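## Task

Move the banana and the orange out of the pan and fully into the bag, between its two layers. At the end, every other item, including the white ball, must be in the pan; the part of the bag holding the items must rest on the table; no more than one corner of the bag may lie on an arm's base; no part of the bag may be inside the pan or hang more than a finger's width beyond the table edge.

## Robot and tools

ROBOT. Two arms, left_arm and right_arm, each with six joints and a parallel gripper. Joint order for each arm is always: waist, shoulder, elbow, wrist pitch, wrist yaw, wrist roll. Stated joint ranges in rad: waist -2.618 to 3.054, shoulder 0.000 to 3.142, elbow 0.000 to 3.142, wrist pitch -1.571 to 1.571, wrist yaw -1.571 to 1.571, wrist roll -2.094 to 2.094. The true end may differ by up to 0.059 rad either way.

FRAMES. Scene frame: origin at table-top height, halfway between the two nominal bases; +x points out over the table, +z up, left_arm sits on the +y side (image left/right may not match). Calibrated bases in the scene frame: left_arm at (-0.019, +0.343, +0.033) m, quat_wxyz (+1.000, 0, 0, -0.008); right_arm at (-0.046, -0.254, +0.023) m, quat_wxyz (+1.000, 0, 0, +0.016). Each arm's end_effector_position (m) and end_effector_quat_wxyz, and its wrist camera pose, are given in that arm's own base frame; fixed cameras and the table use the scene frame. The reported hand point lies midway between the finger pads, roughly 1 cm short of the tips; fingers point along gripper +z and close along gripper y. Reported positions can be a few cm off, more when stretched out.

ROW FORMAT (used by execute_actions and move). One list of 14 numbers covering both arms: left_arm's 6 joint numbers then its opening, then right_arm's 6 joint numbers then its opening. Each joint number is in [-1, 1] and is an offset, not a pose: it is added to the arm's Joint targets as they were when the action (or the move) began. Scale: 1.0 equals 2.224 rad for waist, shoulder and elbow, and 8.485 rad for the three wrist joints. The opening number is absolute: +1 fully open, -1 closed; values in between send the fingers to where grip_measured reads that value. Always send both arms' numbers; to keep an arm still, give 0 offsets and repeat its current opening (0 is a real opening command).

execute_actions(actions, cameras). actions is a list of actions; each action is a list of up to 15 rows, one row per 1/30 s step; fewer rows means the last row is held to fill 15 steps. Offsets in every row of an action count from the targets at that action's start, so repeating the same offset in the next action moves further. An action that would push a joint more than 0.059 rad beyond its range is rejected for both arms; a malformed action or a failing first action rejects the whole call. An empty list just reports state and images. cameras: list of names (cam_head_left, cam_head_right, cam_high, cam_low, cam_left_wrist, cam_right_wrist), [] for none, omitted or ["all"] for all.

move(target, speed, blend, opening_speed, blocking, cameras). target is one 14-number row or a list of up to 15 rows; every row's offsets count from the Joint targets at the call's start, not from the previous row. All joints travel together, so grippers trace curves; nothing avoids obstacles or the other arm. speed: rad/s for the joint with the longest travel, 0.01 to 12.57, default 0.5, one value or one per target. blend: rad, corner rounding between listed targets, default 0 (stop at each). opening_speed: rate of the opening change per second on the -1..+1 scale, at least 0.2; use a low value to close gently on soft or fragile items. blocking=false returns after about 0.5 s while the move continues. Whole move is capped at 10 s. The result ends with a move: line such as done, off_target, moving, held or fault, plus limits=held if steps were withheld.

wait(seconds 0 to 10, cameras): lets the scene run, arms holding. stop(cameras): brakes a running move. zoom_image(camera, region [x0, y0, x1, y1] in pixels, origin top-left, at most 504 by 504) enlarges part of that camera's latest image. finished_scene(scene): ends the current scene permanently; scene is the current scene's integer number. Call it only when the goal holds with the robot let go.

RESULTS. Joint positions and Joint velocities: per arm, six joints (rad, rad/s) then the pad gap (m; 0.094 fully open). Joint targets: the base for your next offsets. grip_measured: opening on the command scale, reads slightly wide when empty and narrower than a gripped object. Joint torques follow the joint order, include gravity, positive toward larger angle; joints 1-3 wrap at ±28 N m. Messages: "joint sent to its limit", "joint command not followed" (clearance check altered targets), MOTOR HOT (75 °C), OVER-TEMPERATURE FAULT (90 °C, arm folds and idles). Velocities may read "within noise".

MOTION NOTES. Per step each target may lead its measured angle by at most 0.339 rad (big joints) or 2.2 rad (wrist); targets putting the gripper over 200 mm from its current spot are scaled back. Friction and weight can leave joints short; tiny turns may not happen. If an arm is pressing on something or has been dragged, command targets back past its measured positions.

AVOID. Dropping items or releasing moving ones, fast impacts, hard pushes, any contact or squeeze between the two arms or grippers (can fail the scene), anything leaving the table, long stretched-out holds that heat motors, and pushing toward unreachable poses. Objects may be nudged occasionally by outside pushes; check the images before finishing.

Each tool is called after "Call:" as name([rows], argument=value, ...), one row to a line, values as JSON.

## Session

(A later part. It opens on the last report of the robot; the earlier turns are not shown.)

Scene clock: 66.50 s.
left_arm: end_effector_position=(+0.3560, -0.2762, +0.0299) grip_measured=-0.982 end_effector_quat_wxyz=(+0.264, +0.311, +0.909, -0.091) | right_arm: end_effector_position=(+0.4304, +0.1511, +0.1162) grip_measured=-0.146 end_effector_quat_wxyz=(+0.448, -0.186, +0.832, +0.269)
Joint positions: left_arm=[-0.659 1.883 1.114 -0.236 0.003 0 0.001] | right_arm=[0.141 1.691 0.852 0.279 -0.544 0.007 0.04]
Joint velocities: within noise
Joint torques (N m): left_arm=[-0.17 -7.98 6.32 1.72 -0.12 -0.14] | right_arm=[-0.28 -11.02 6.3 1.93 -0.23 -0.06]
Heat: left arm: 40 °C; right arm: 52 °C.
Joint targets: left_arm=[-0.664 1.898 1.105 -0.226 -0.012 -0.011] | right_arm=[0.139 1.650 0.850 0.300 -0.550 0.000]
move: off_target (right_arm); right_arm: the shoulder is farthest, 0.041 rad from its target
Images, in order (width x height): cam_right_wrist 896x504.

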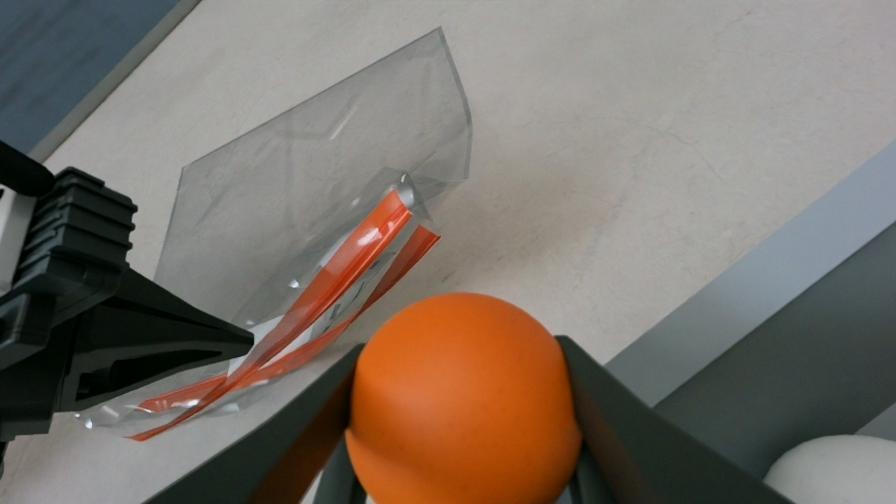

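Call:
move(target=[-0.0288,0.0135,-0.009,0.0065,0,0,-1,0,0,0,0,0,0,-0.15], speed=0.12, cameras=["cam_right_wrist","cam_low"])

Scene clock: 67.87 s.
left_arm: end_effector_position=(+0.3392, -0.3001, +0.0183) grip_measured=-0.982 end_effector_quat_wxyz=(+0.264, +0.340, +0.897, -0.101) | right_arm: end_effector_position=(+0.4304, +0.1511, +0.1162) grip_measured=-0.146 end_effector_quat_wxyz=(+0.448, -0.186, +0.832, +0.269)
Joint positions: left_arm=[-0.724 1.911 1.094 -0.181 0.001 0 0.001] | right_arm=[0.141 1.691 0.852 0.279 -0.544 0.007 0.04]
Joint velocities: within noise
Joint torques (N m): left_arm=[-0.12 -7.91 6.11 1.72 -0.11 -0.14] | right_arm=[-0.17 -10.99 6.3 1.93 -0.23 -0.06]
Heat: left arm: 39 °C; right arm: 51 °C.
Joint targets: left_arm=[-0.728 1.928 1.085 -0.171 -0.012 -0.011] | right_arm=[0.139 1.650 0.850 0.300 -0.550 0.000]
move: off_target (right_arm); right_arm: the shoulder is farthest, 0.041 rad from its target
Images, in order (width x height): cam_low 896x504, cam_right_wrist 896x504.

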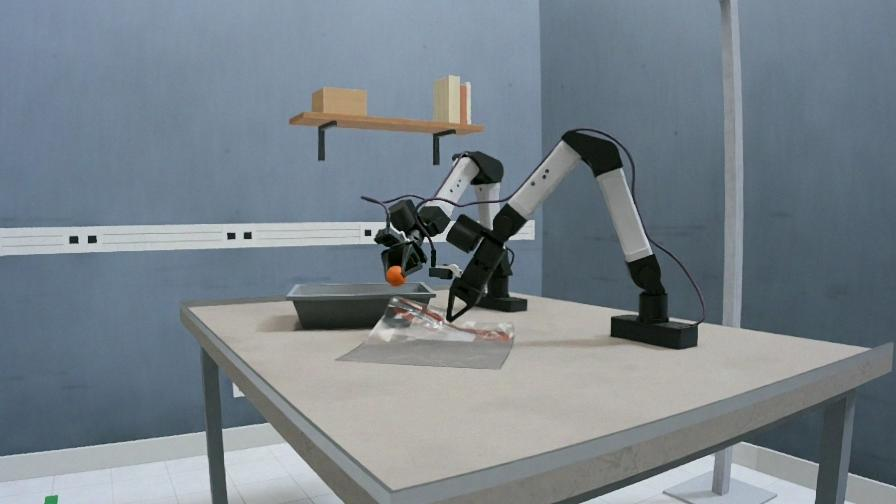

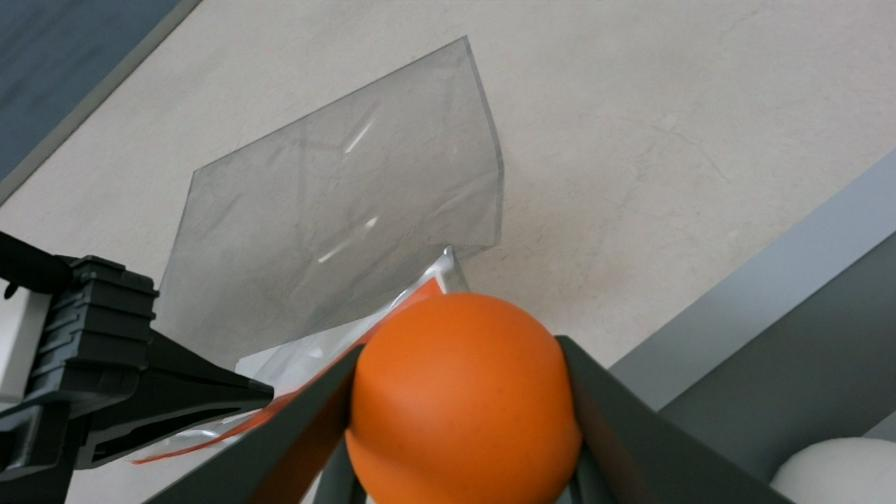

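Call:
move(target=[0.0,0.02,-0.035,0.0135,0,0,-1,0,0,0,0,0,0,-0.15], speed=0.12, cameras=["cam_right_wrist","cam_low","cam_left_wrist"])

Call:
zoom_image(camera="cam_low", region=[320, 260, 540, 390])

Scene clock: 69.53 s.
left_arm: end_effector_position=(+0.3336, -0.2952, -0.0092) grip_measured=-0.982 end_effector_quat_wxyz=(+0.264, +0.340, +0.897, -0.101) | right_arm: end_effector_position=(+0.4304, +0.1511, +0.1162) grip_measured=-0.146 end_effector_quat_wxyz=(+0.448, -0.186, +0.832, +0.269)
Joint positions: left_arm=[-0.724 1.952 1.018 -0.064 0.001 0 0.001] | right_arm=[0.141 1.691 0.852 0.279 -0.544 0.007 0.04]
Joint velocities: within noise
Joint torques (N m): left_arm=[-0.1 -7.61 5.59 1.72 -0.12 -0.14] | right_arm=[-0.16 -11.03 6.28 1.93 -0.23 -0.06]
Heat: left arm: 39 °C; right arm: 51 °C.
Joint targets: left_arm=[-0.728 1.972 1.007 -0.056 -0.012 -0.011] | right_arm=[0.139 1.650 0.850 0.300 -0.550 0.000]
move: off_target (right_arm); right_arm: the shoulder is farthest, 0.041 rad from its target
Images, in order (width x height): cam_low 896x504, cam_left_wrist 896x504, cam_right_wrist 896x504.

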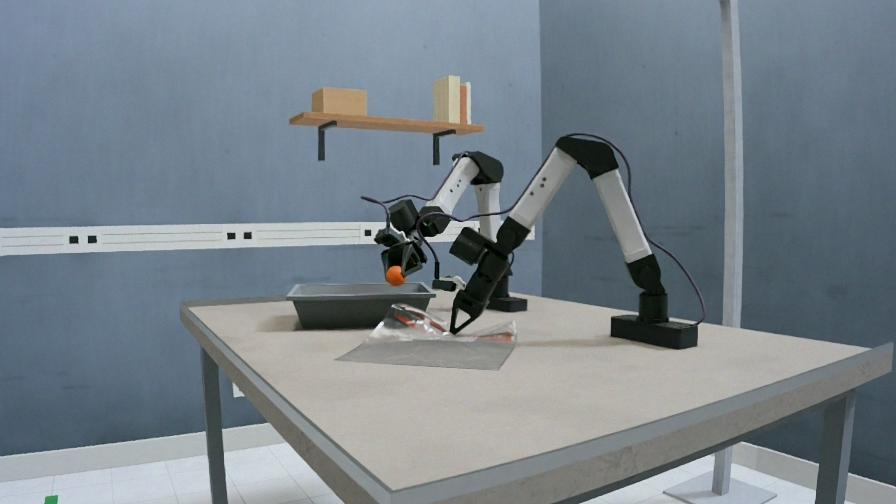

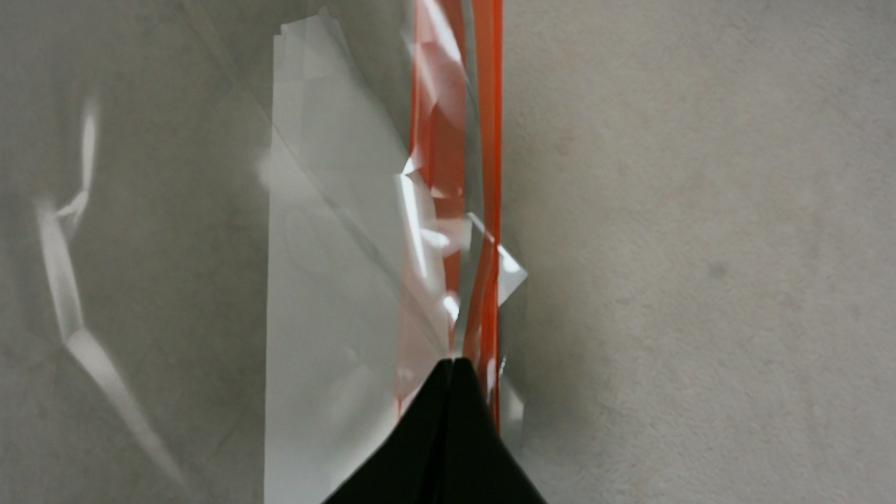

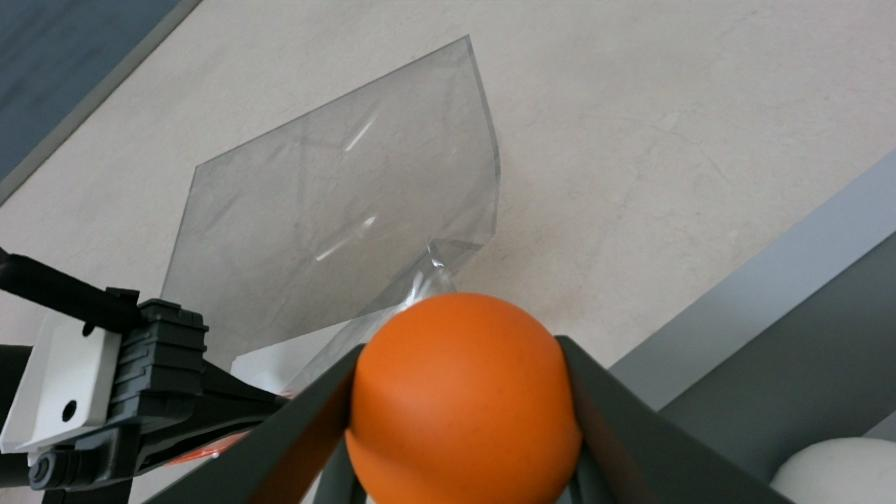

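Scaled by 2.291 from the camera's 896x504 image, which has a finer 1280x720 frame.

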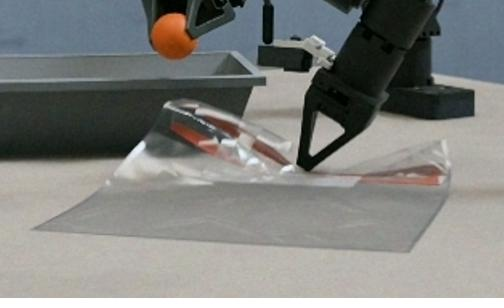

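Call:
move(target=[0.0526,-0.1043,0.0733,-0.0411,0,0,-1,0,0,0,0,0,0,-0.15], speed=0.15, cameras=["cam_right_wrist","cam_low","cam_left_wrist"])

Call:
zoom_image(camera="cam_low", region=[320, 260, 540, 390])

Scene clock: 72.90 s.
left_arm: end_effector_position=(+0.3559, -0.2530, +0.0712) grip_measured=-0.982 end_effector_quat_wxyz=(+0.263, +0.292, +0.915, -0.085) | right_arm: end_effector_position=(+0.4304, +0.1511, +0.1162) grip_measured=-0.146 end_effector_quat_wxyz=(+0.448, -0.186, +0.832, +0.269)
Joint positions: left_arm=[-0.617 1.767 1.149 -0.392 0.001 0 0.001] | right_arm=[0.141 1.691 0.852 0.279 -0.544 0.007 0.04]
Joint velocities: within noise
Joint torques (N m): left_arm=[0.73 -10.56 9.69 1.45 -0.11 -0.14] | right_arm=[-0.16 -11 6.27 1.93 -0.23 -0.06]
Heat: left arm: 39 °C; right arm: 50 °C.
Joint targets: left_arm=[-0.611 1.740 1.170 -0.405 -0.012 -0.011] | right_arm=[0.139 1.650 0.850 0.300 -0.550 0.000]
move: off_target (right_arm); right_arm: the shoulder is farthest, 0.041 rad from its target
Images, in order (width x height): cam_low 896x504, cam_left_wrist 896x504, cam_right_wrist 896x504.

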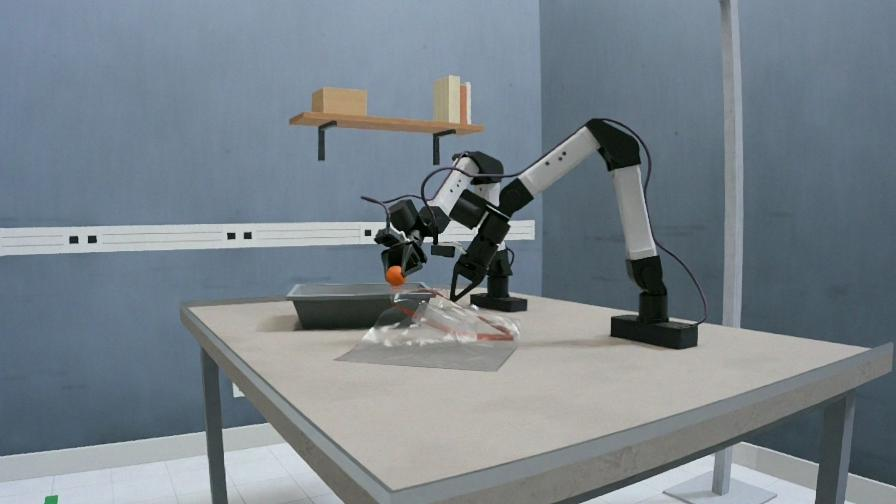

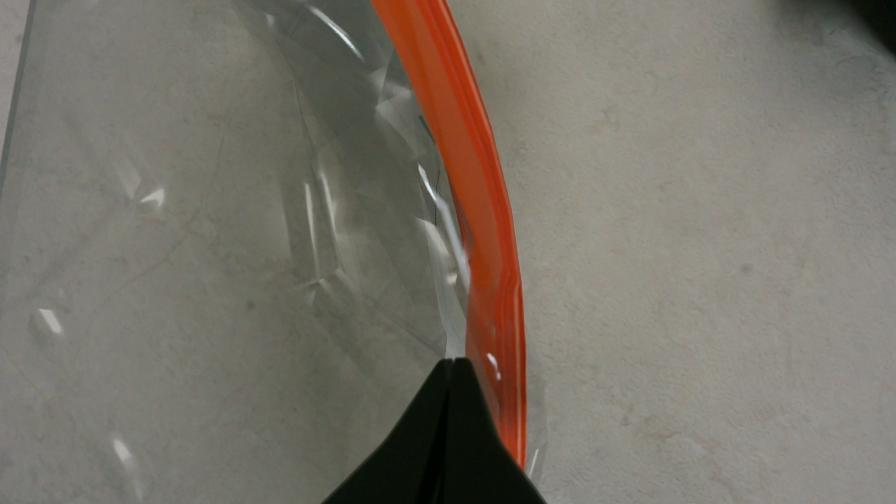

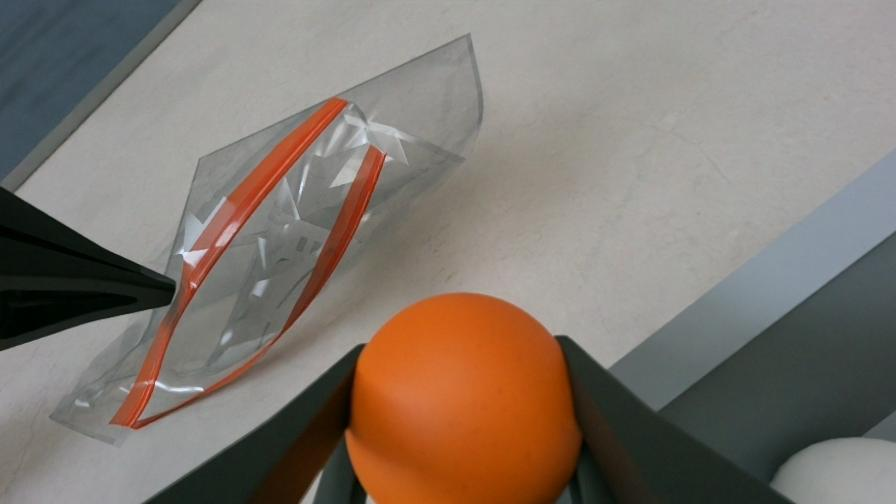

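Scaled by 2.291 from the camera's 896x504 image, which has a finer 1280x720 frame.

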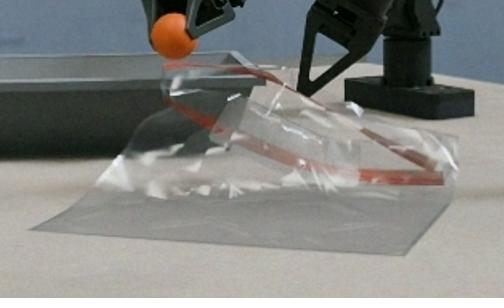

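Call:
move(target=[0.022,-0.04,0.015,-0.005,0,0,-1,0,0,0,0,0,0,-0.15], speed=0.12, cameras=["cam_right_wrist","cam_low","cam_left_wrist"])

Call:
zoom_image(camera="cam_low", region=[320, 260, 540, 390])

Scene clock: 75.53 s.
left_arm: end_effector_position=(+0.3698, -0.2362, +0.1152) grip_measured=-0.982 end_effector_quat_wxyz=(+0.302, +0.266, +0.911, -0.089) | right_arm: end_effector_position=(+0.4304, +0.1511, +0.1162) grip_measured=-0.146 end_effector_quat_wxyz=(+0.448, -0.186, +0.832, +0.269)
Joint positions: left_arm=[-0.568 1.676 1.181 -0.435 0.001 0 0.001] | right_arm=[0.141 1.691 0.852 0.279 -0.544 0.007 0.04]
Joint velocities: within noise
Joint torques (N m): left_arm=[0.66 -9.91 10.24 1.58 -0.11 -0.14] | right_arm=[-0.17 -11 6.3 1.93 -0.23 -0.06]
Heat: left arm: 39 °C; right arm: 49 °C.
Joint targets: left_arm=[-0.562 1.651 1.203 -0.448 -0.012 -0.011] | right_arm=[0.139 1.650 0.850 0.300 -0.550 0.000]
move: off_target (right_arm); right_arm: the shoulder is farthest, 0.041 rad from its target
Images, in order (width x height): cam_low 896x504, cam_left_wrist 896x504, cam_right_wrist 896x504.

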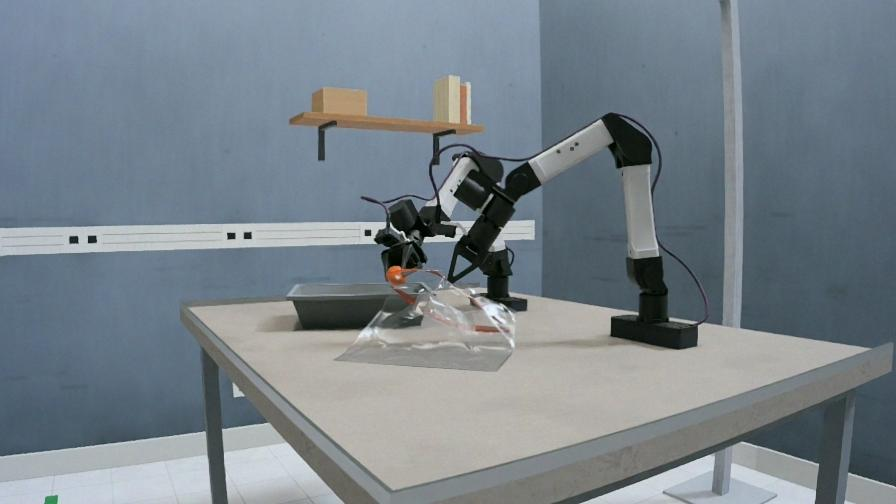

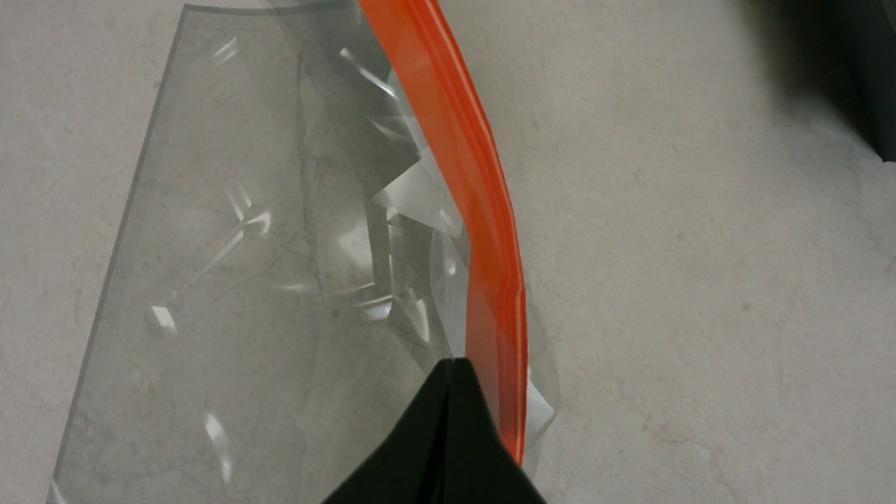

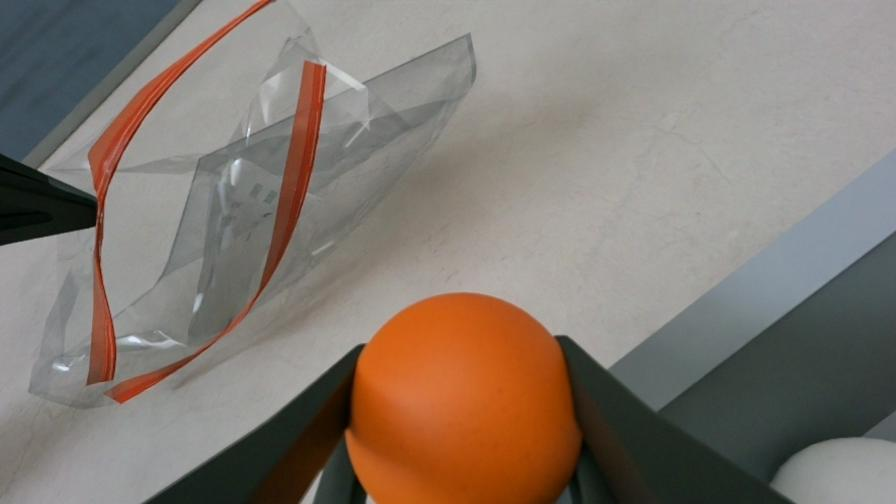

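Scaled by 2.291 from the camera's 896x504 image, which has a finer 1280x720 frame.

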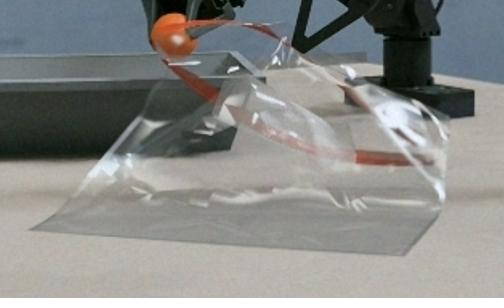

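Call:
move(target=[0,0,0,0,0,0,-1,0.1569,0.1619,-0.0225,0.0589,0.0212,0,-0.15], speed=0.3)

Call:
zoom_image(camera="cam_low", region=[320, 240, 540, 390])

Call:
zoom_image(camera="cam_high", region=[330, 220, 560, 380])

Scene clock: 79.20 s.
left_arm: end_effector_position=(+0.3697, -0.2361, +0.1151) grip_measured=-0.982 end_effector_quat_wxyz=(+0.302, +0.266, +0.911, -0.089) | right_arm: end_effector_position=(+0.4018, +0.2847, +0.0516) grip_measured=-0.147 end_effector_quat_wxyz=(+0.482, -0.300, +0.774, +0.281)
Joint positions: left_arm=[-0.568 1.676 1.181 -0.436 0.001 0 0.001] | right_arm=[0.487 2.002 0.801 0.781 -0.379 -0.005 0.04]
Joint velocities: within noise
Joint torques (N m): left_arm=[0.68 -9.95 10.18 1.61 -0.11 -0.14] | right_arm=[0.14 -8.08 5.07 2.03 -0.04 0.09]
Heat: left arm: 38 °C; right arm: 48 °C.
Joint targets: left_arm=[-0.562 1.651 1.203 -0.448 -0.012 -0.011] | right_arm=[0.489 2.010 0.800 0.800 -0.370 0.000]
move: done

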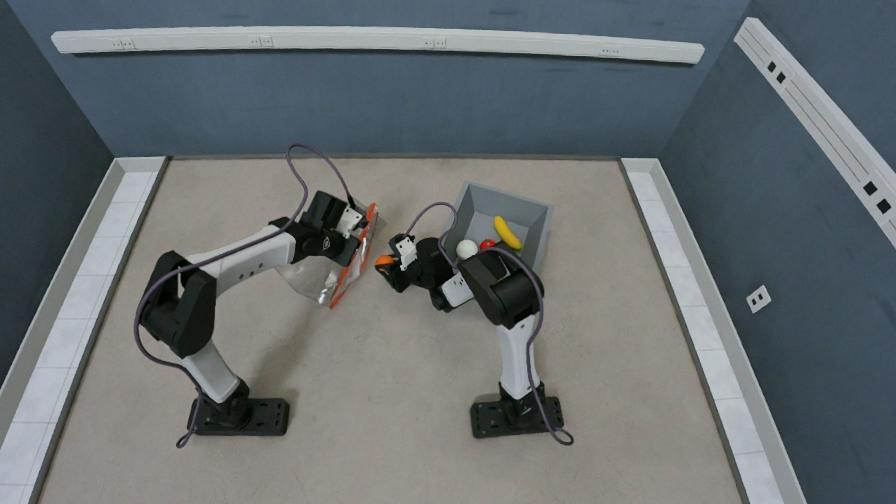

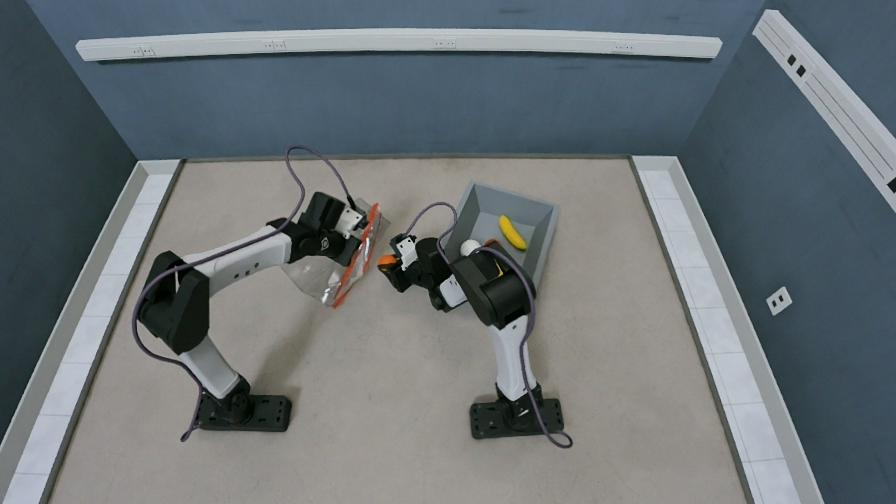

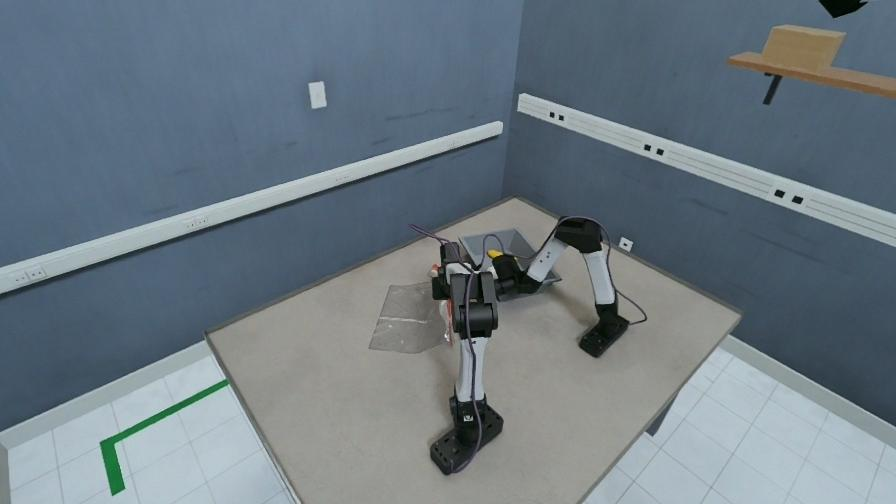

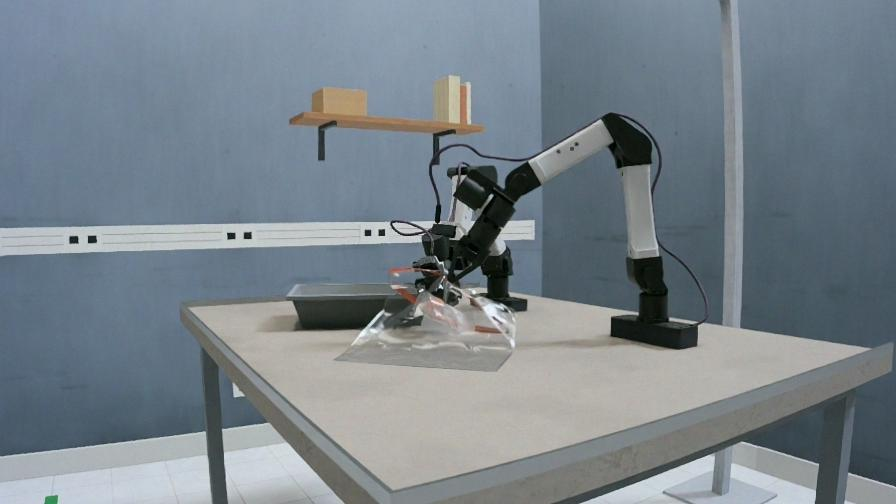

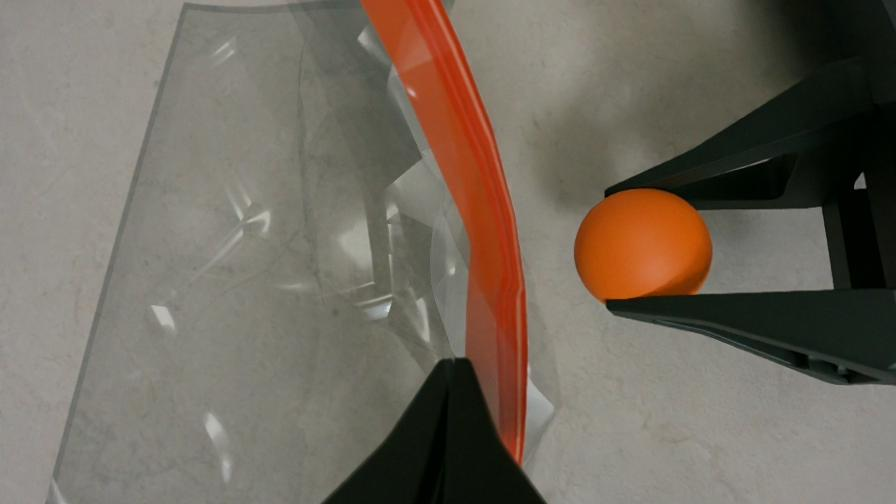

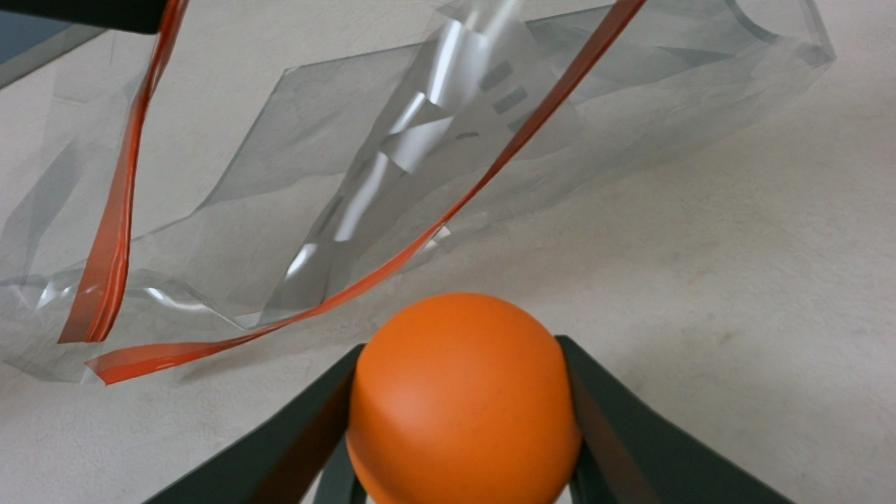

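Scaled by 2.291 from the camera's 896x504 image, which has a finer 1280x720 frame.

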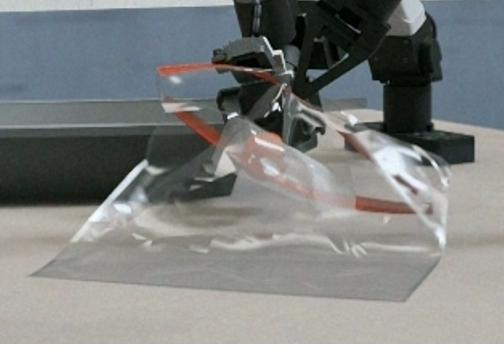

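Scaled by 2.191 from the camera's 896x504 image, which has a finer 1280x720 frame.

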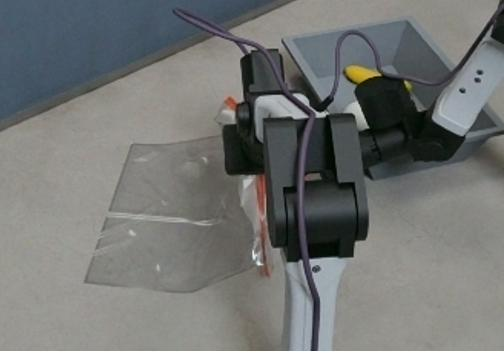

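Call:
move(target=[0.0607,0.0045,0.0081,-0.0008,0,0,-1,0,0,0,0,0,0,-0.15], speed=0.12, cameras=["cam_right_wrist","cam_low","cam_left_wrist"])

Call:
zoom_image(camera="cam_low", region=[320, 240, 540, 390])

Scene clock: 81.97 s.
left_arm: end_effector_position=(+0.4011, -0.1850, +0.1206) grip_measured=-0.982 end_effector_quat_wxyz=(+0.312, +0.203, +0.926, -0.069) | right_arm: end_effector_position=(+0.4019, +0.2846, +0.0515) grip_measured=-0.147 end_effector_quat_wxyz=(+0.482, -0.300, +0.774, +0.281)
Joint positions: left_arm=[-0.432 1.676 1.197 -0.442 0.001 0 0.001] | right_arm=[0.487 2.002 0.801 0.781 -0.378 -0.005 0.04]
Joint velocities: within noise
Joint torques (N m): left_arm=[0.58 -9.21 10.45 1.63 -0.12 -0.14] | right_arm=[0.18 -8.06 5.08 2.03 -0.03 0.09]
Heat: left arm: 38 °C; right arm: 48 °C.
Joint targets: left_arm=[-0.427 1.661 1.221 -0.454 -0.012 -0.011] | right_arm=[0.489 2.010 0.800 0.800 -0.370 0.000]
move: done
Images, in order (width x height): cam_low 896x504, cam_left_wrist 896x504, cam_right_wrist 896x504.

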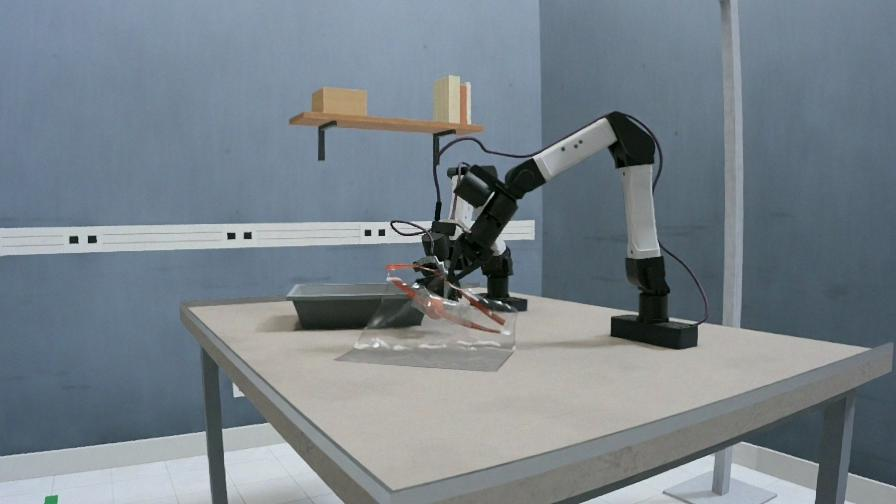

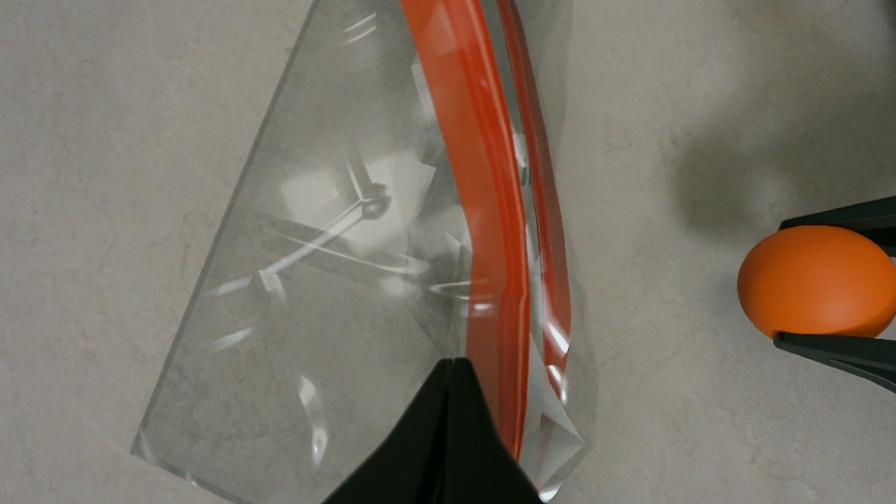

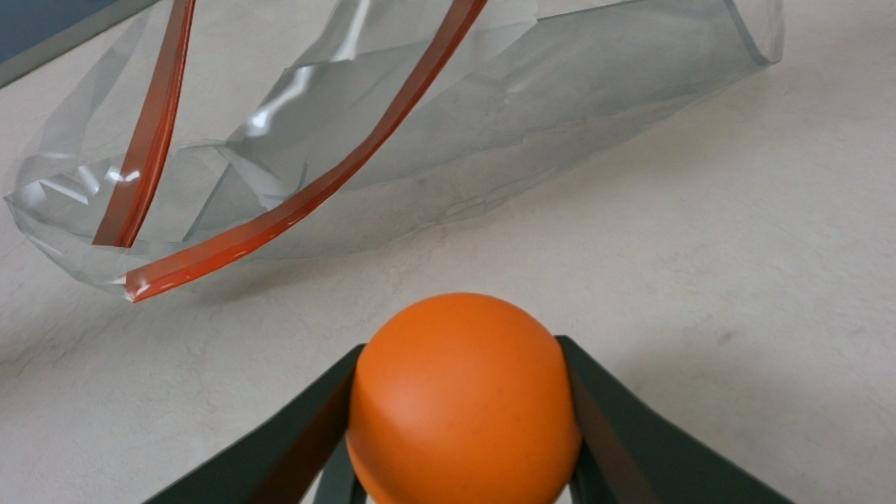

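Scaled by 2.291 from the camera's 896x504 image, which has a finer 1280x720 frame.

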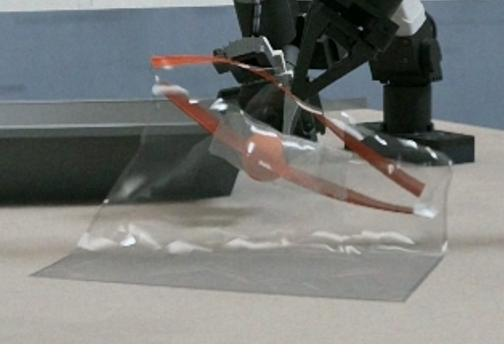

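Call:
move(target=[-0.0607,-0.045,-0.0281,0.0,0,0,-1,0,0,0,0,0,0,-0.15], speed=0.15, cameras=["cam_right_wrist","cam_low","cam_left_wrist"])

Call:
zoom_image(camera="cam_low", region=[320, 240, 540, 390])

Scene clock: 84.00 s.
left_arm: end_effector_position=(+0.3671, -0.2291, +0.1468) grip_measured=-0.982 end_effector_quat_wxyz=(+0.334, +0.258, +0.901, -0.096) | right_arm: end_effector_position=(+0.4019, +0.2846, +0.0515) grip_measured=-0.147 end_effector_quat_wxyz=(+0.482, -0.300, +0.774, +0.281)
Joint positions: left_arm=[-0.558 1.587 1.17 -0.445 0.001 0 0.001] | right_arm=[0.487 2.002 0.801 0.781 -0.378 -0.005 0.04]
Joint velocities: within noise
Joint torques (N m): left_arm=[-0.1 -9.26 7.09 1.75 -0.11 -0.15] | right_arm=[0.17 -8.06 5.07 2.03 -0.03 0.09]
Heat: left arm: 38 °C; right arm: 48 °C.
Joint targets: left_arm=[-0.562 1.561 1.159 -0.454 -0.012 -0.011] | right_arm=[0.489 2.010 0.800 0.800 -0.370 0.000]
move: done
Images, in order (width x height): cam_low 896x504, cam_left_wrist 896x504, cam_right_wrist 896x504.

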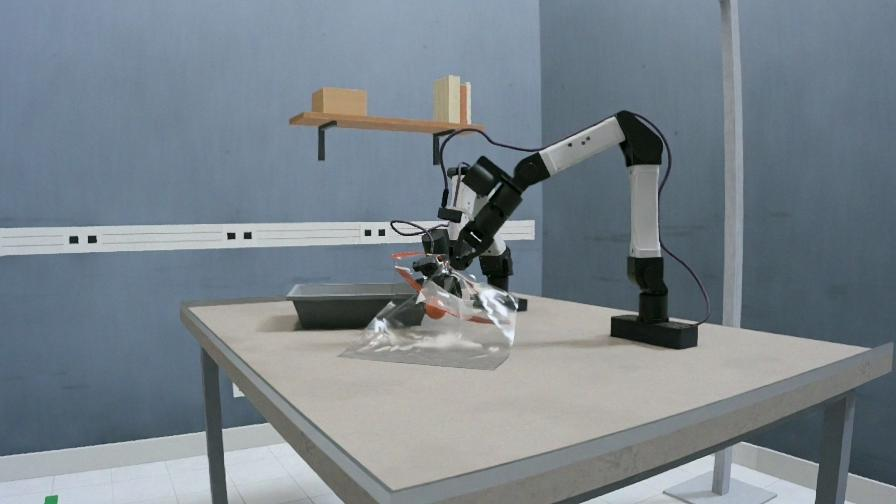

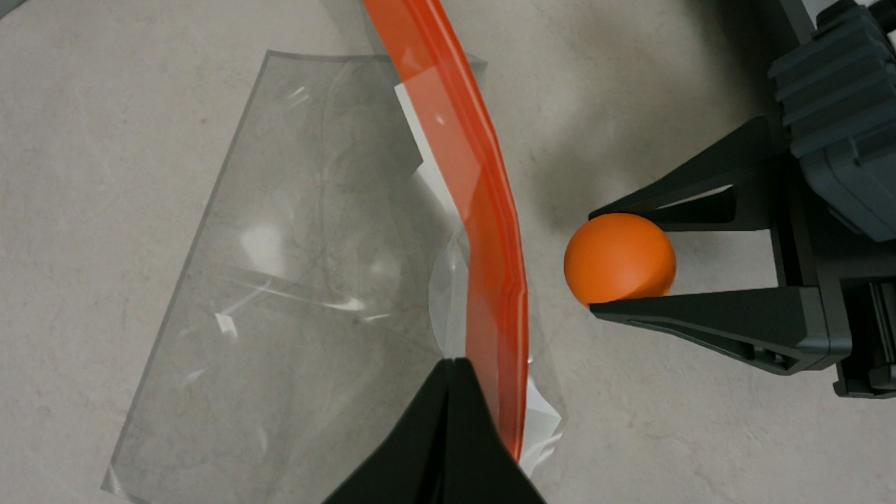

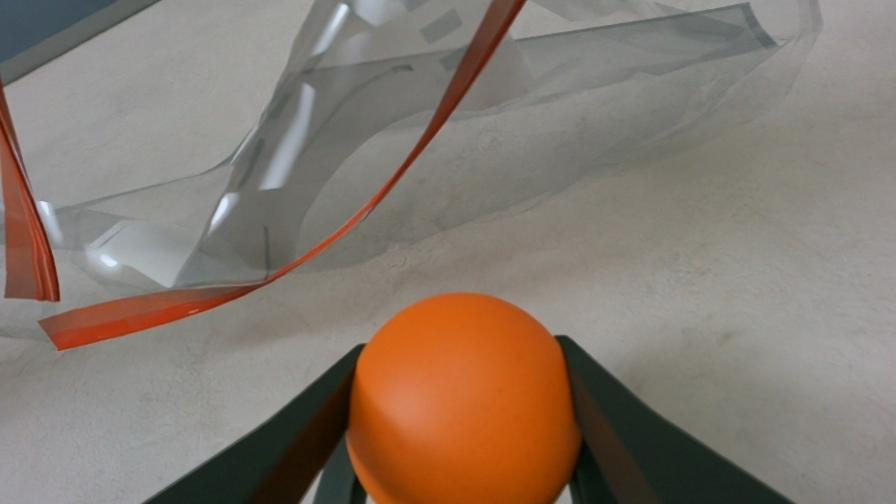

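Scaled by 2.291 from the camera's 896x504 image, which has a finer 1280x720 frame.

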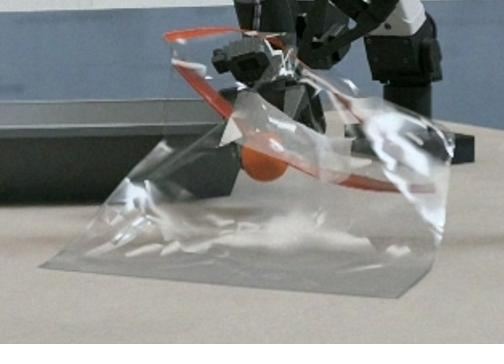

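Call:
move(target=[0,-0.027,0,0,0,0,-1,-0.036,0.0567,0.1169,-0.0277,-0.0672,0,-0.15], speed=0.3, cameras=["cam_right_wrist","cam_low","cam_left_wrist","cam_head_left"])

Call:
zoom_image(camera="cam_head_left", region=[250, 170, 500, 330])

Call:
zoom_image(camera="cam_low", region=[320, 240, 540, 390])

Scene clock: 89.33 s.
left_arm: end_effector_position=(+0.3648, -0.2277, +0.1716) grip_measured=-0.982 end_effector_quat_wxyz=(+0.361, +0.255, +0.891, -0.104) | right_arm: end_effector_position=(+0.3828, +0.3188, +0.0608) grip_measured=-0.147 end_effector_quat_wxyz=(+0.358, -0.380, +0.711, +0.470)
Joint positions: left_arm=[-0.558 1.526 1.17 -0.445 0.001 0 0.001] | right_arm=[0.415 2.122 1.036 0.561 -0.928 -0.005 0.04]
Joint velocities: within noise
Joint torques (N m): left_arm=[-0.13 -8.85 7.25 1.84 -0.13 -0.13] | right_arm=[-0.62 -8.79 7.75 1.62 -0.35 0.07]
Heat: left arm: 37 °C; right arm: 47 °C.
Joint targets: left_arm=[-0.562 1.501 1.159 -0.454 -0.012 -0.011] | right_arm=[0.408 2.136 1.060 0.564 -0.940 0.000]
move: done
Images, in order (width x height): cam_head_left 896x504, cam_low 896x504, cam_left_wrist 896x504, cam_right_wrist 896x504.

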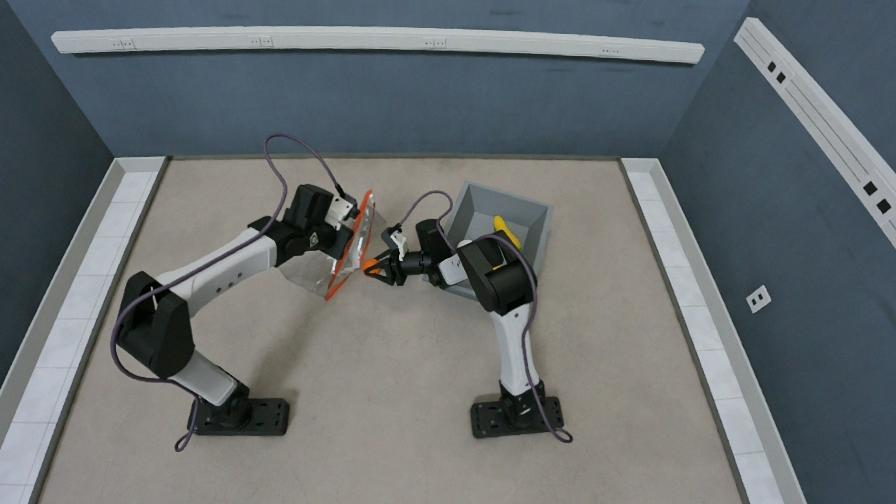

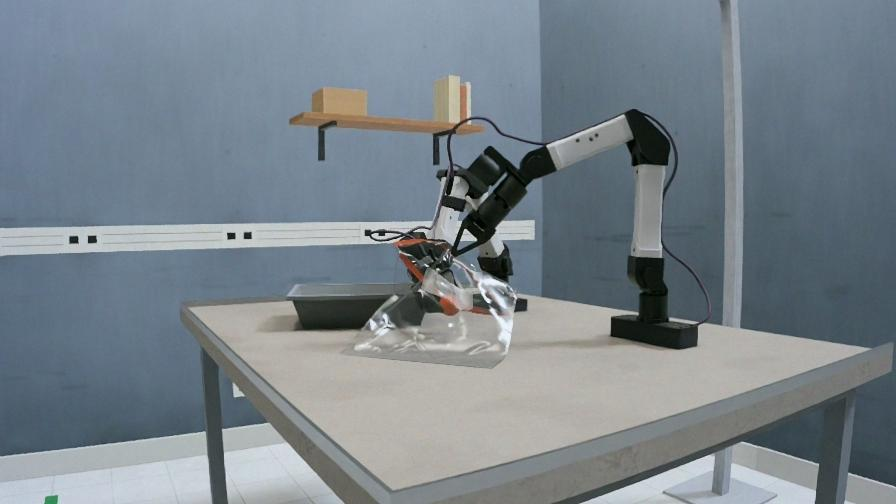

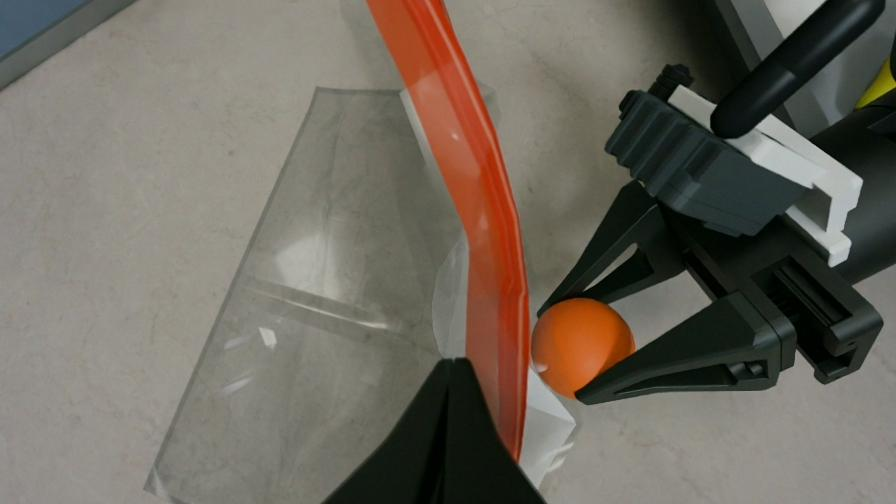

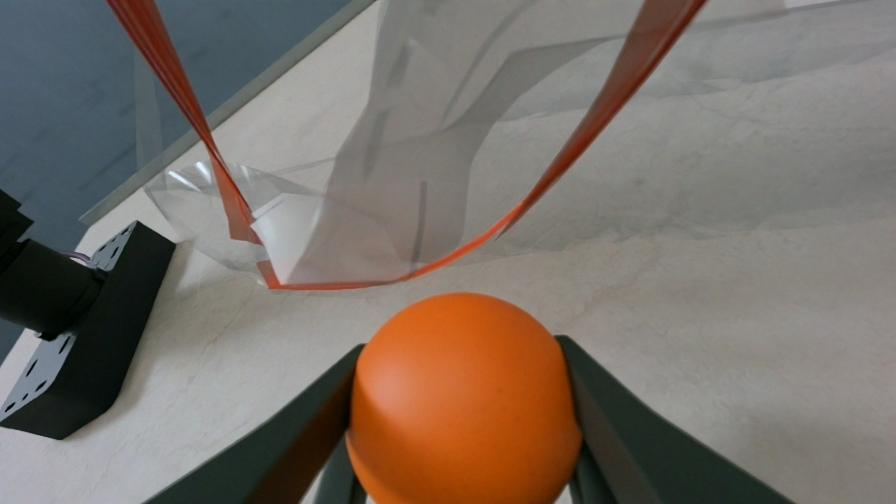

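Scaled by 2.016 from the camera's 896x504 image, which has a finer 1280x720 frame.

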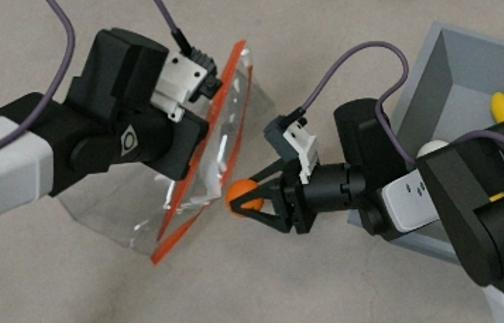

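Scaled by 2.291 from the camera's 896x504 image, which has a finer 1280x720 frame.

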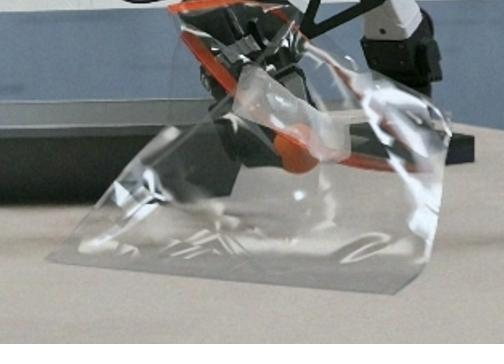

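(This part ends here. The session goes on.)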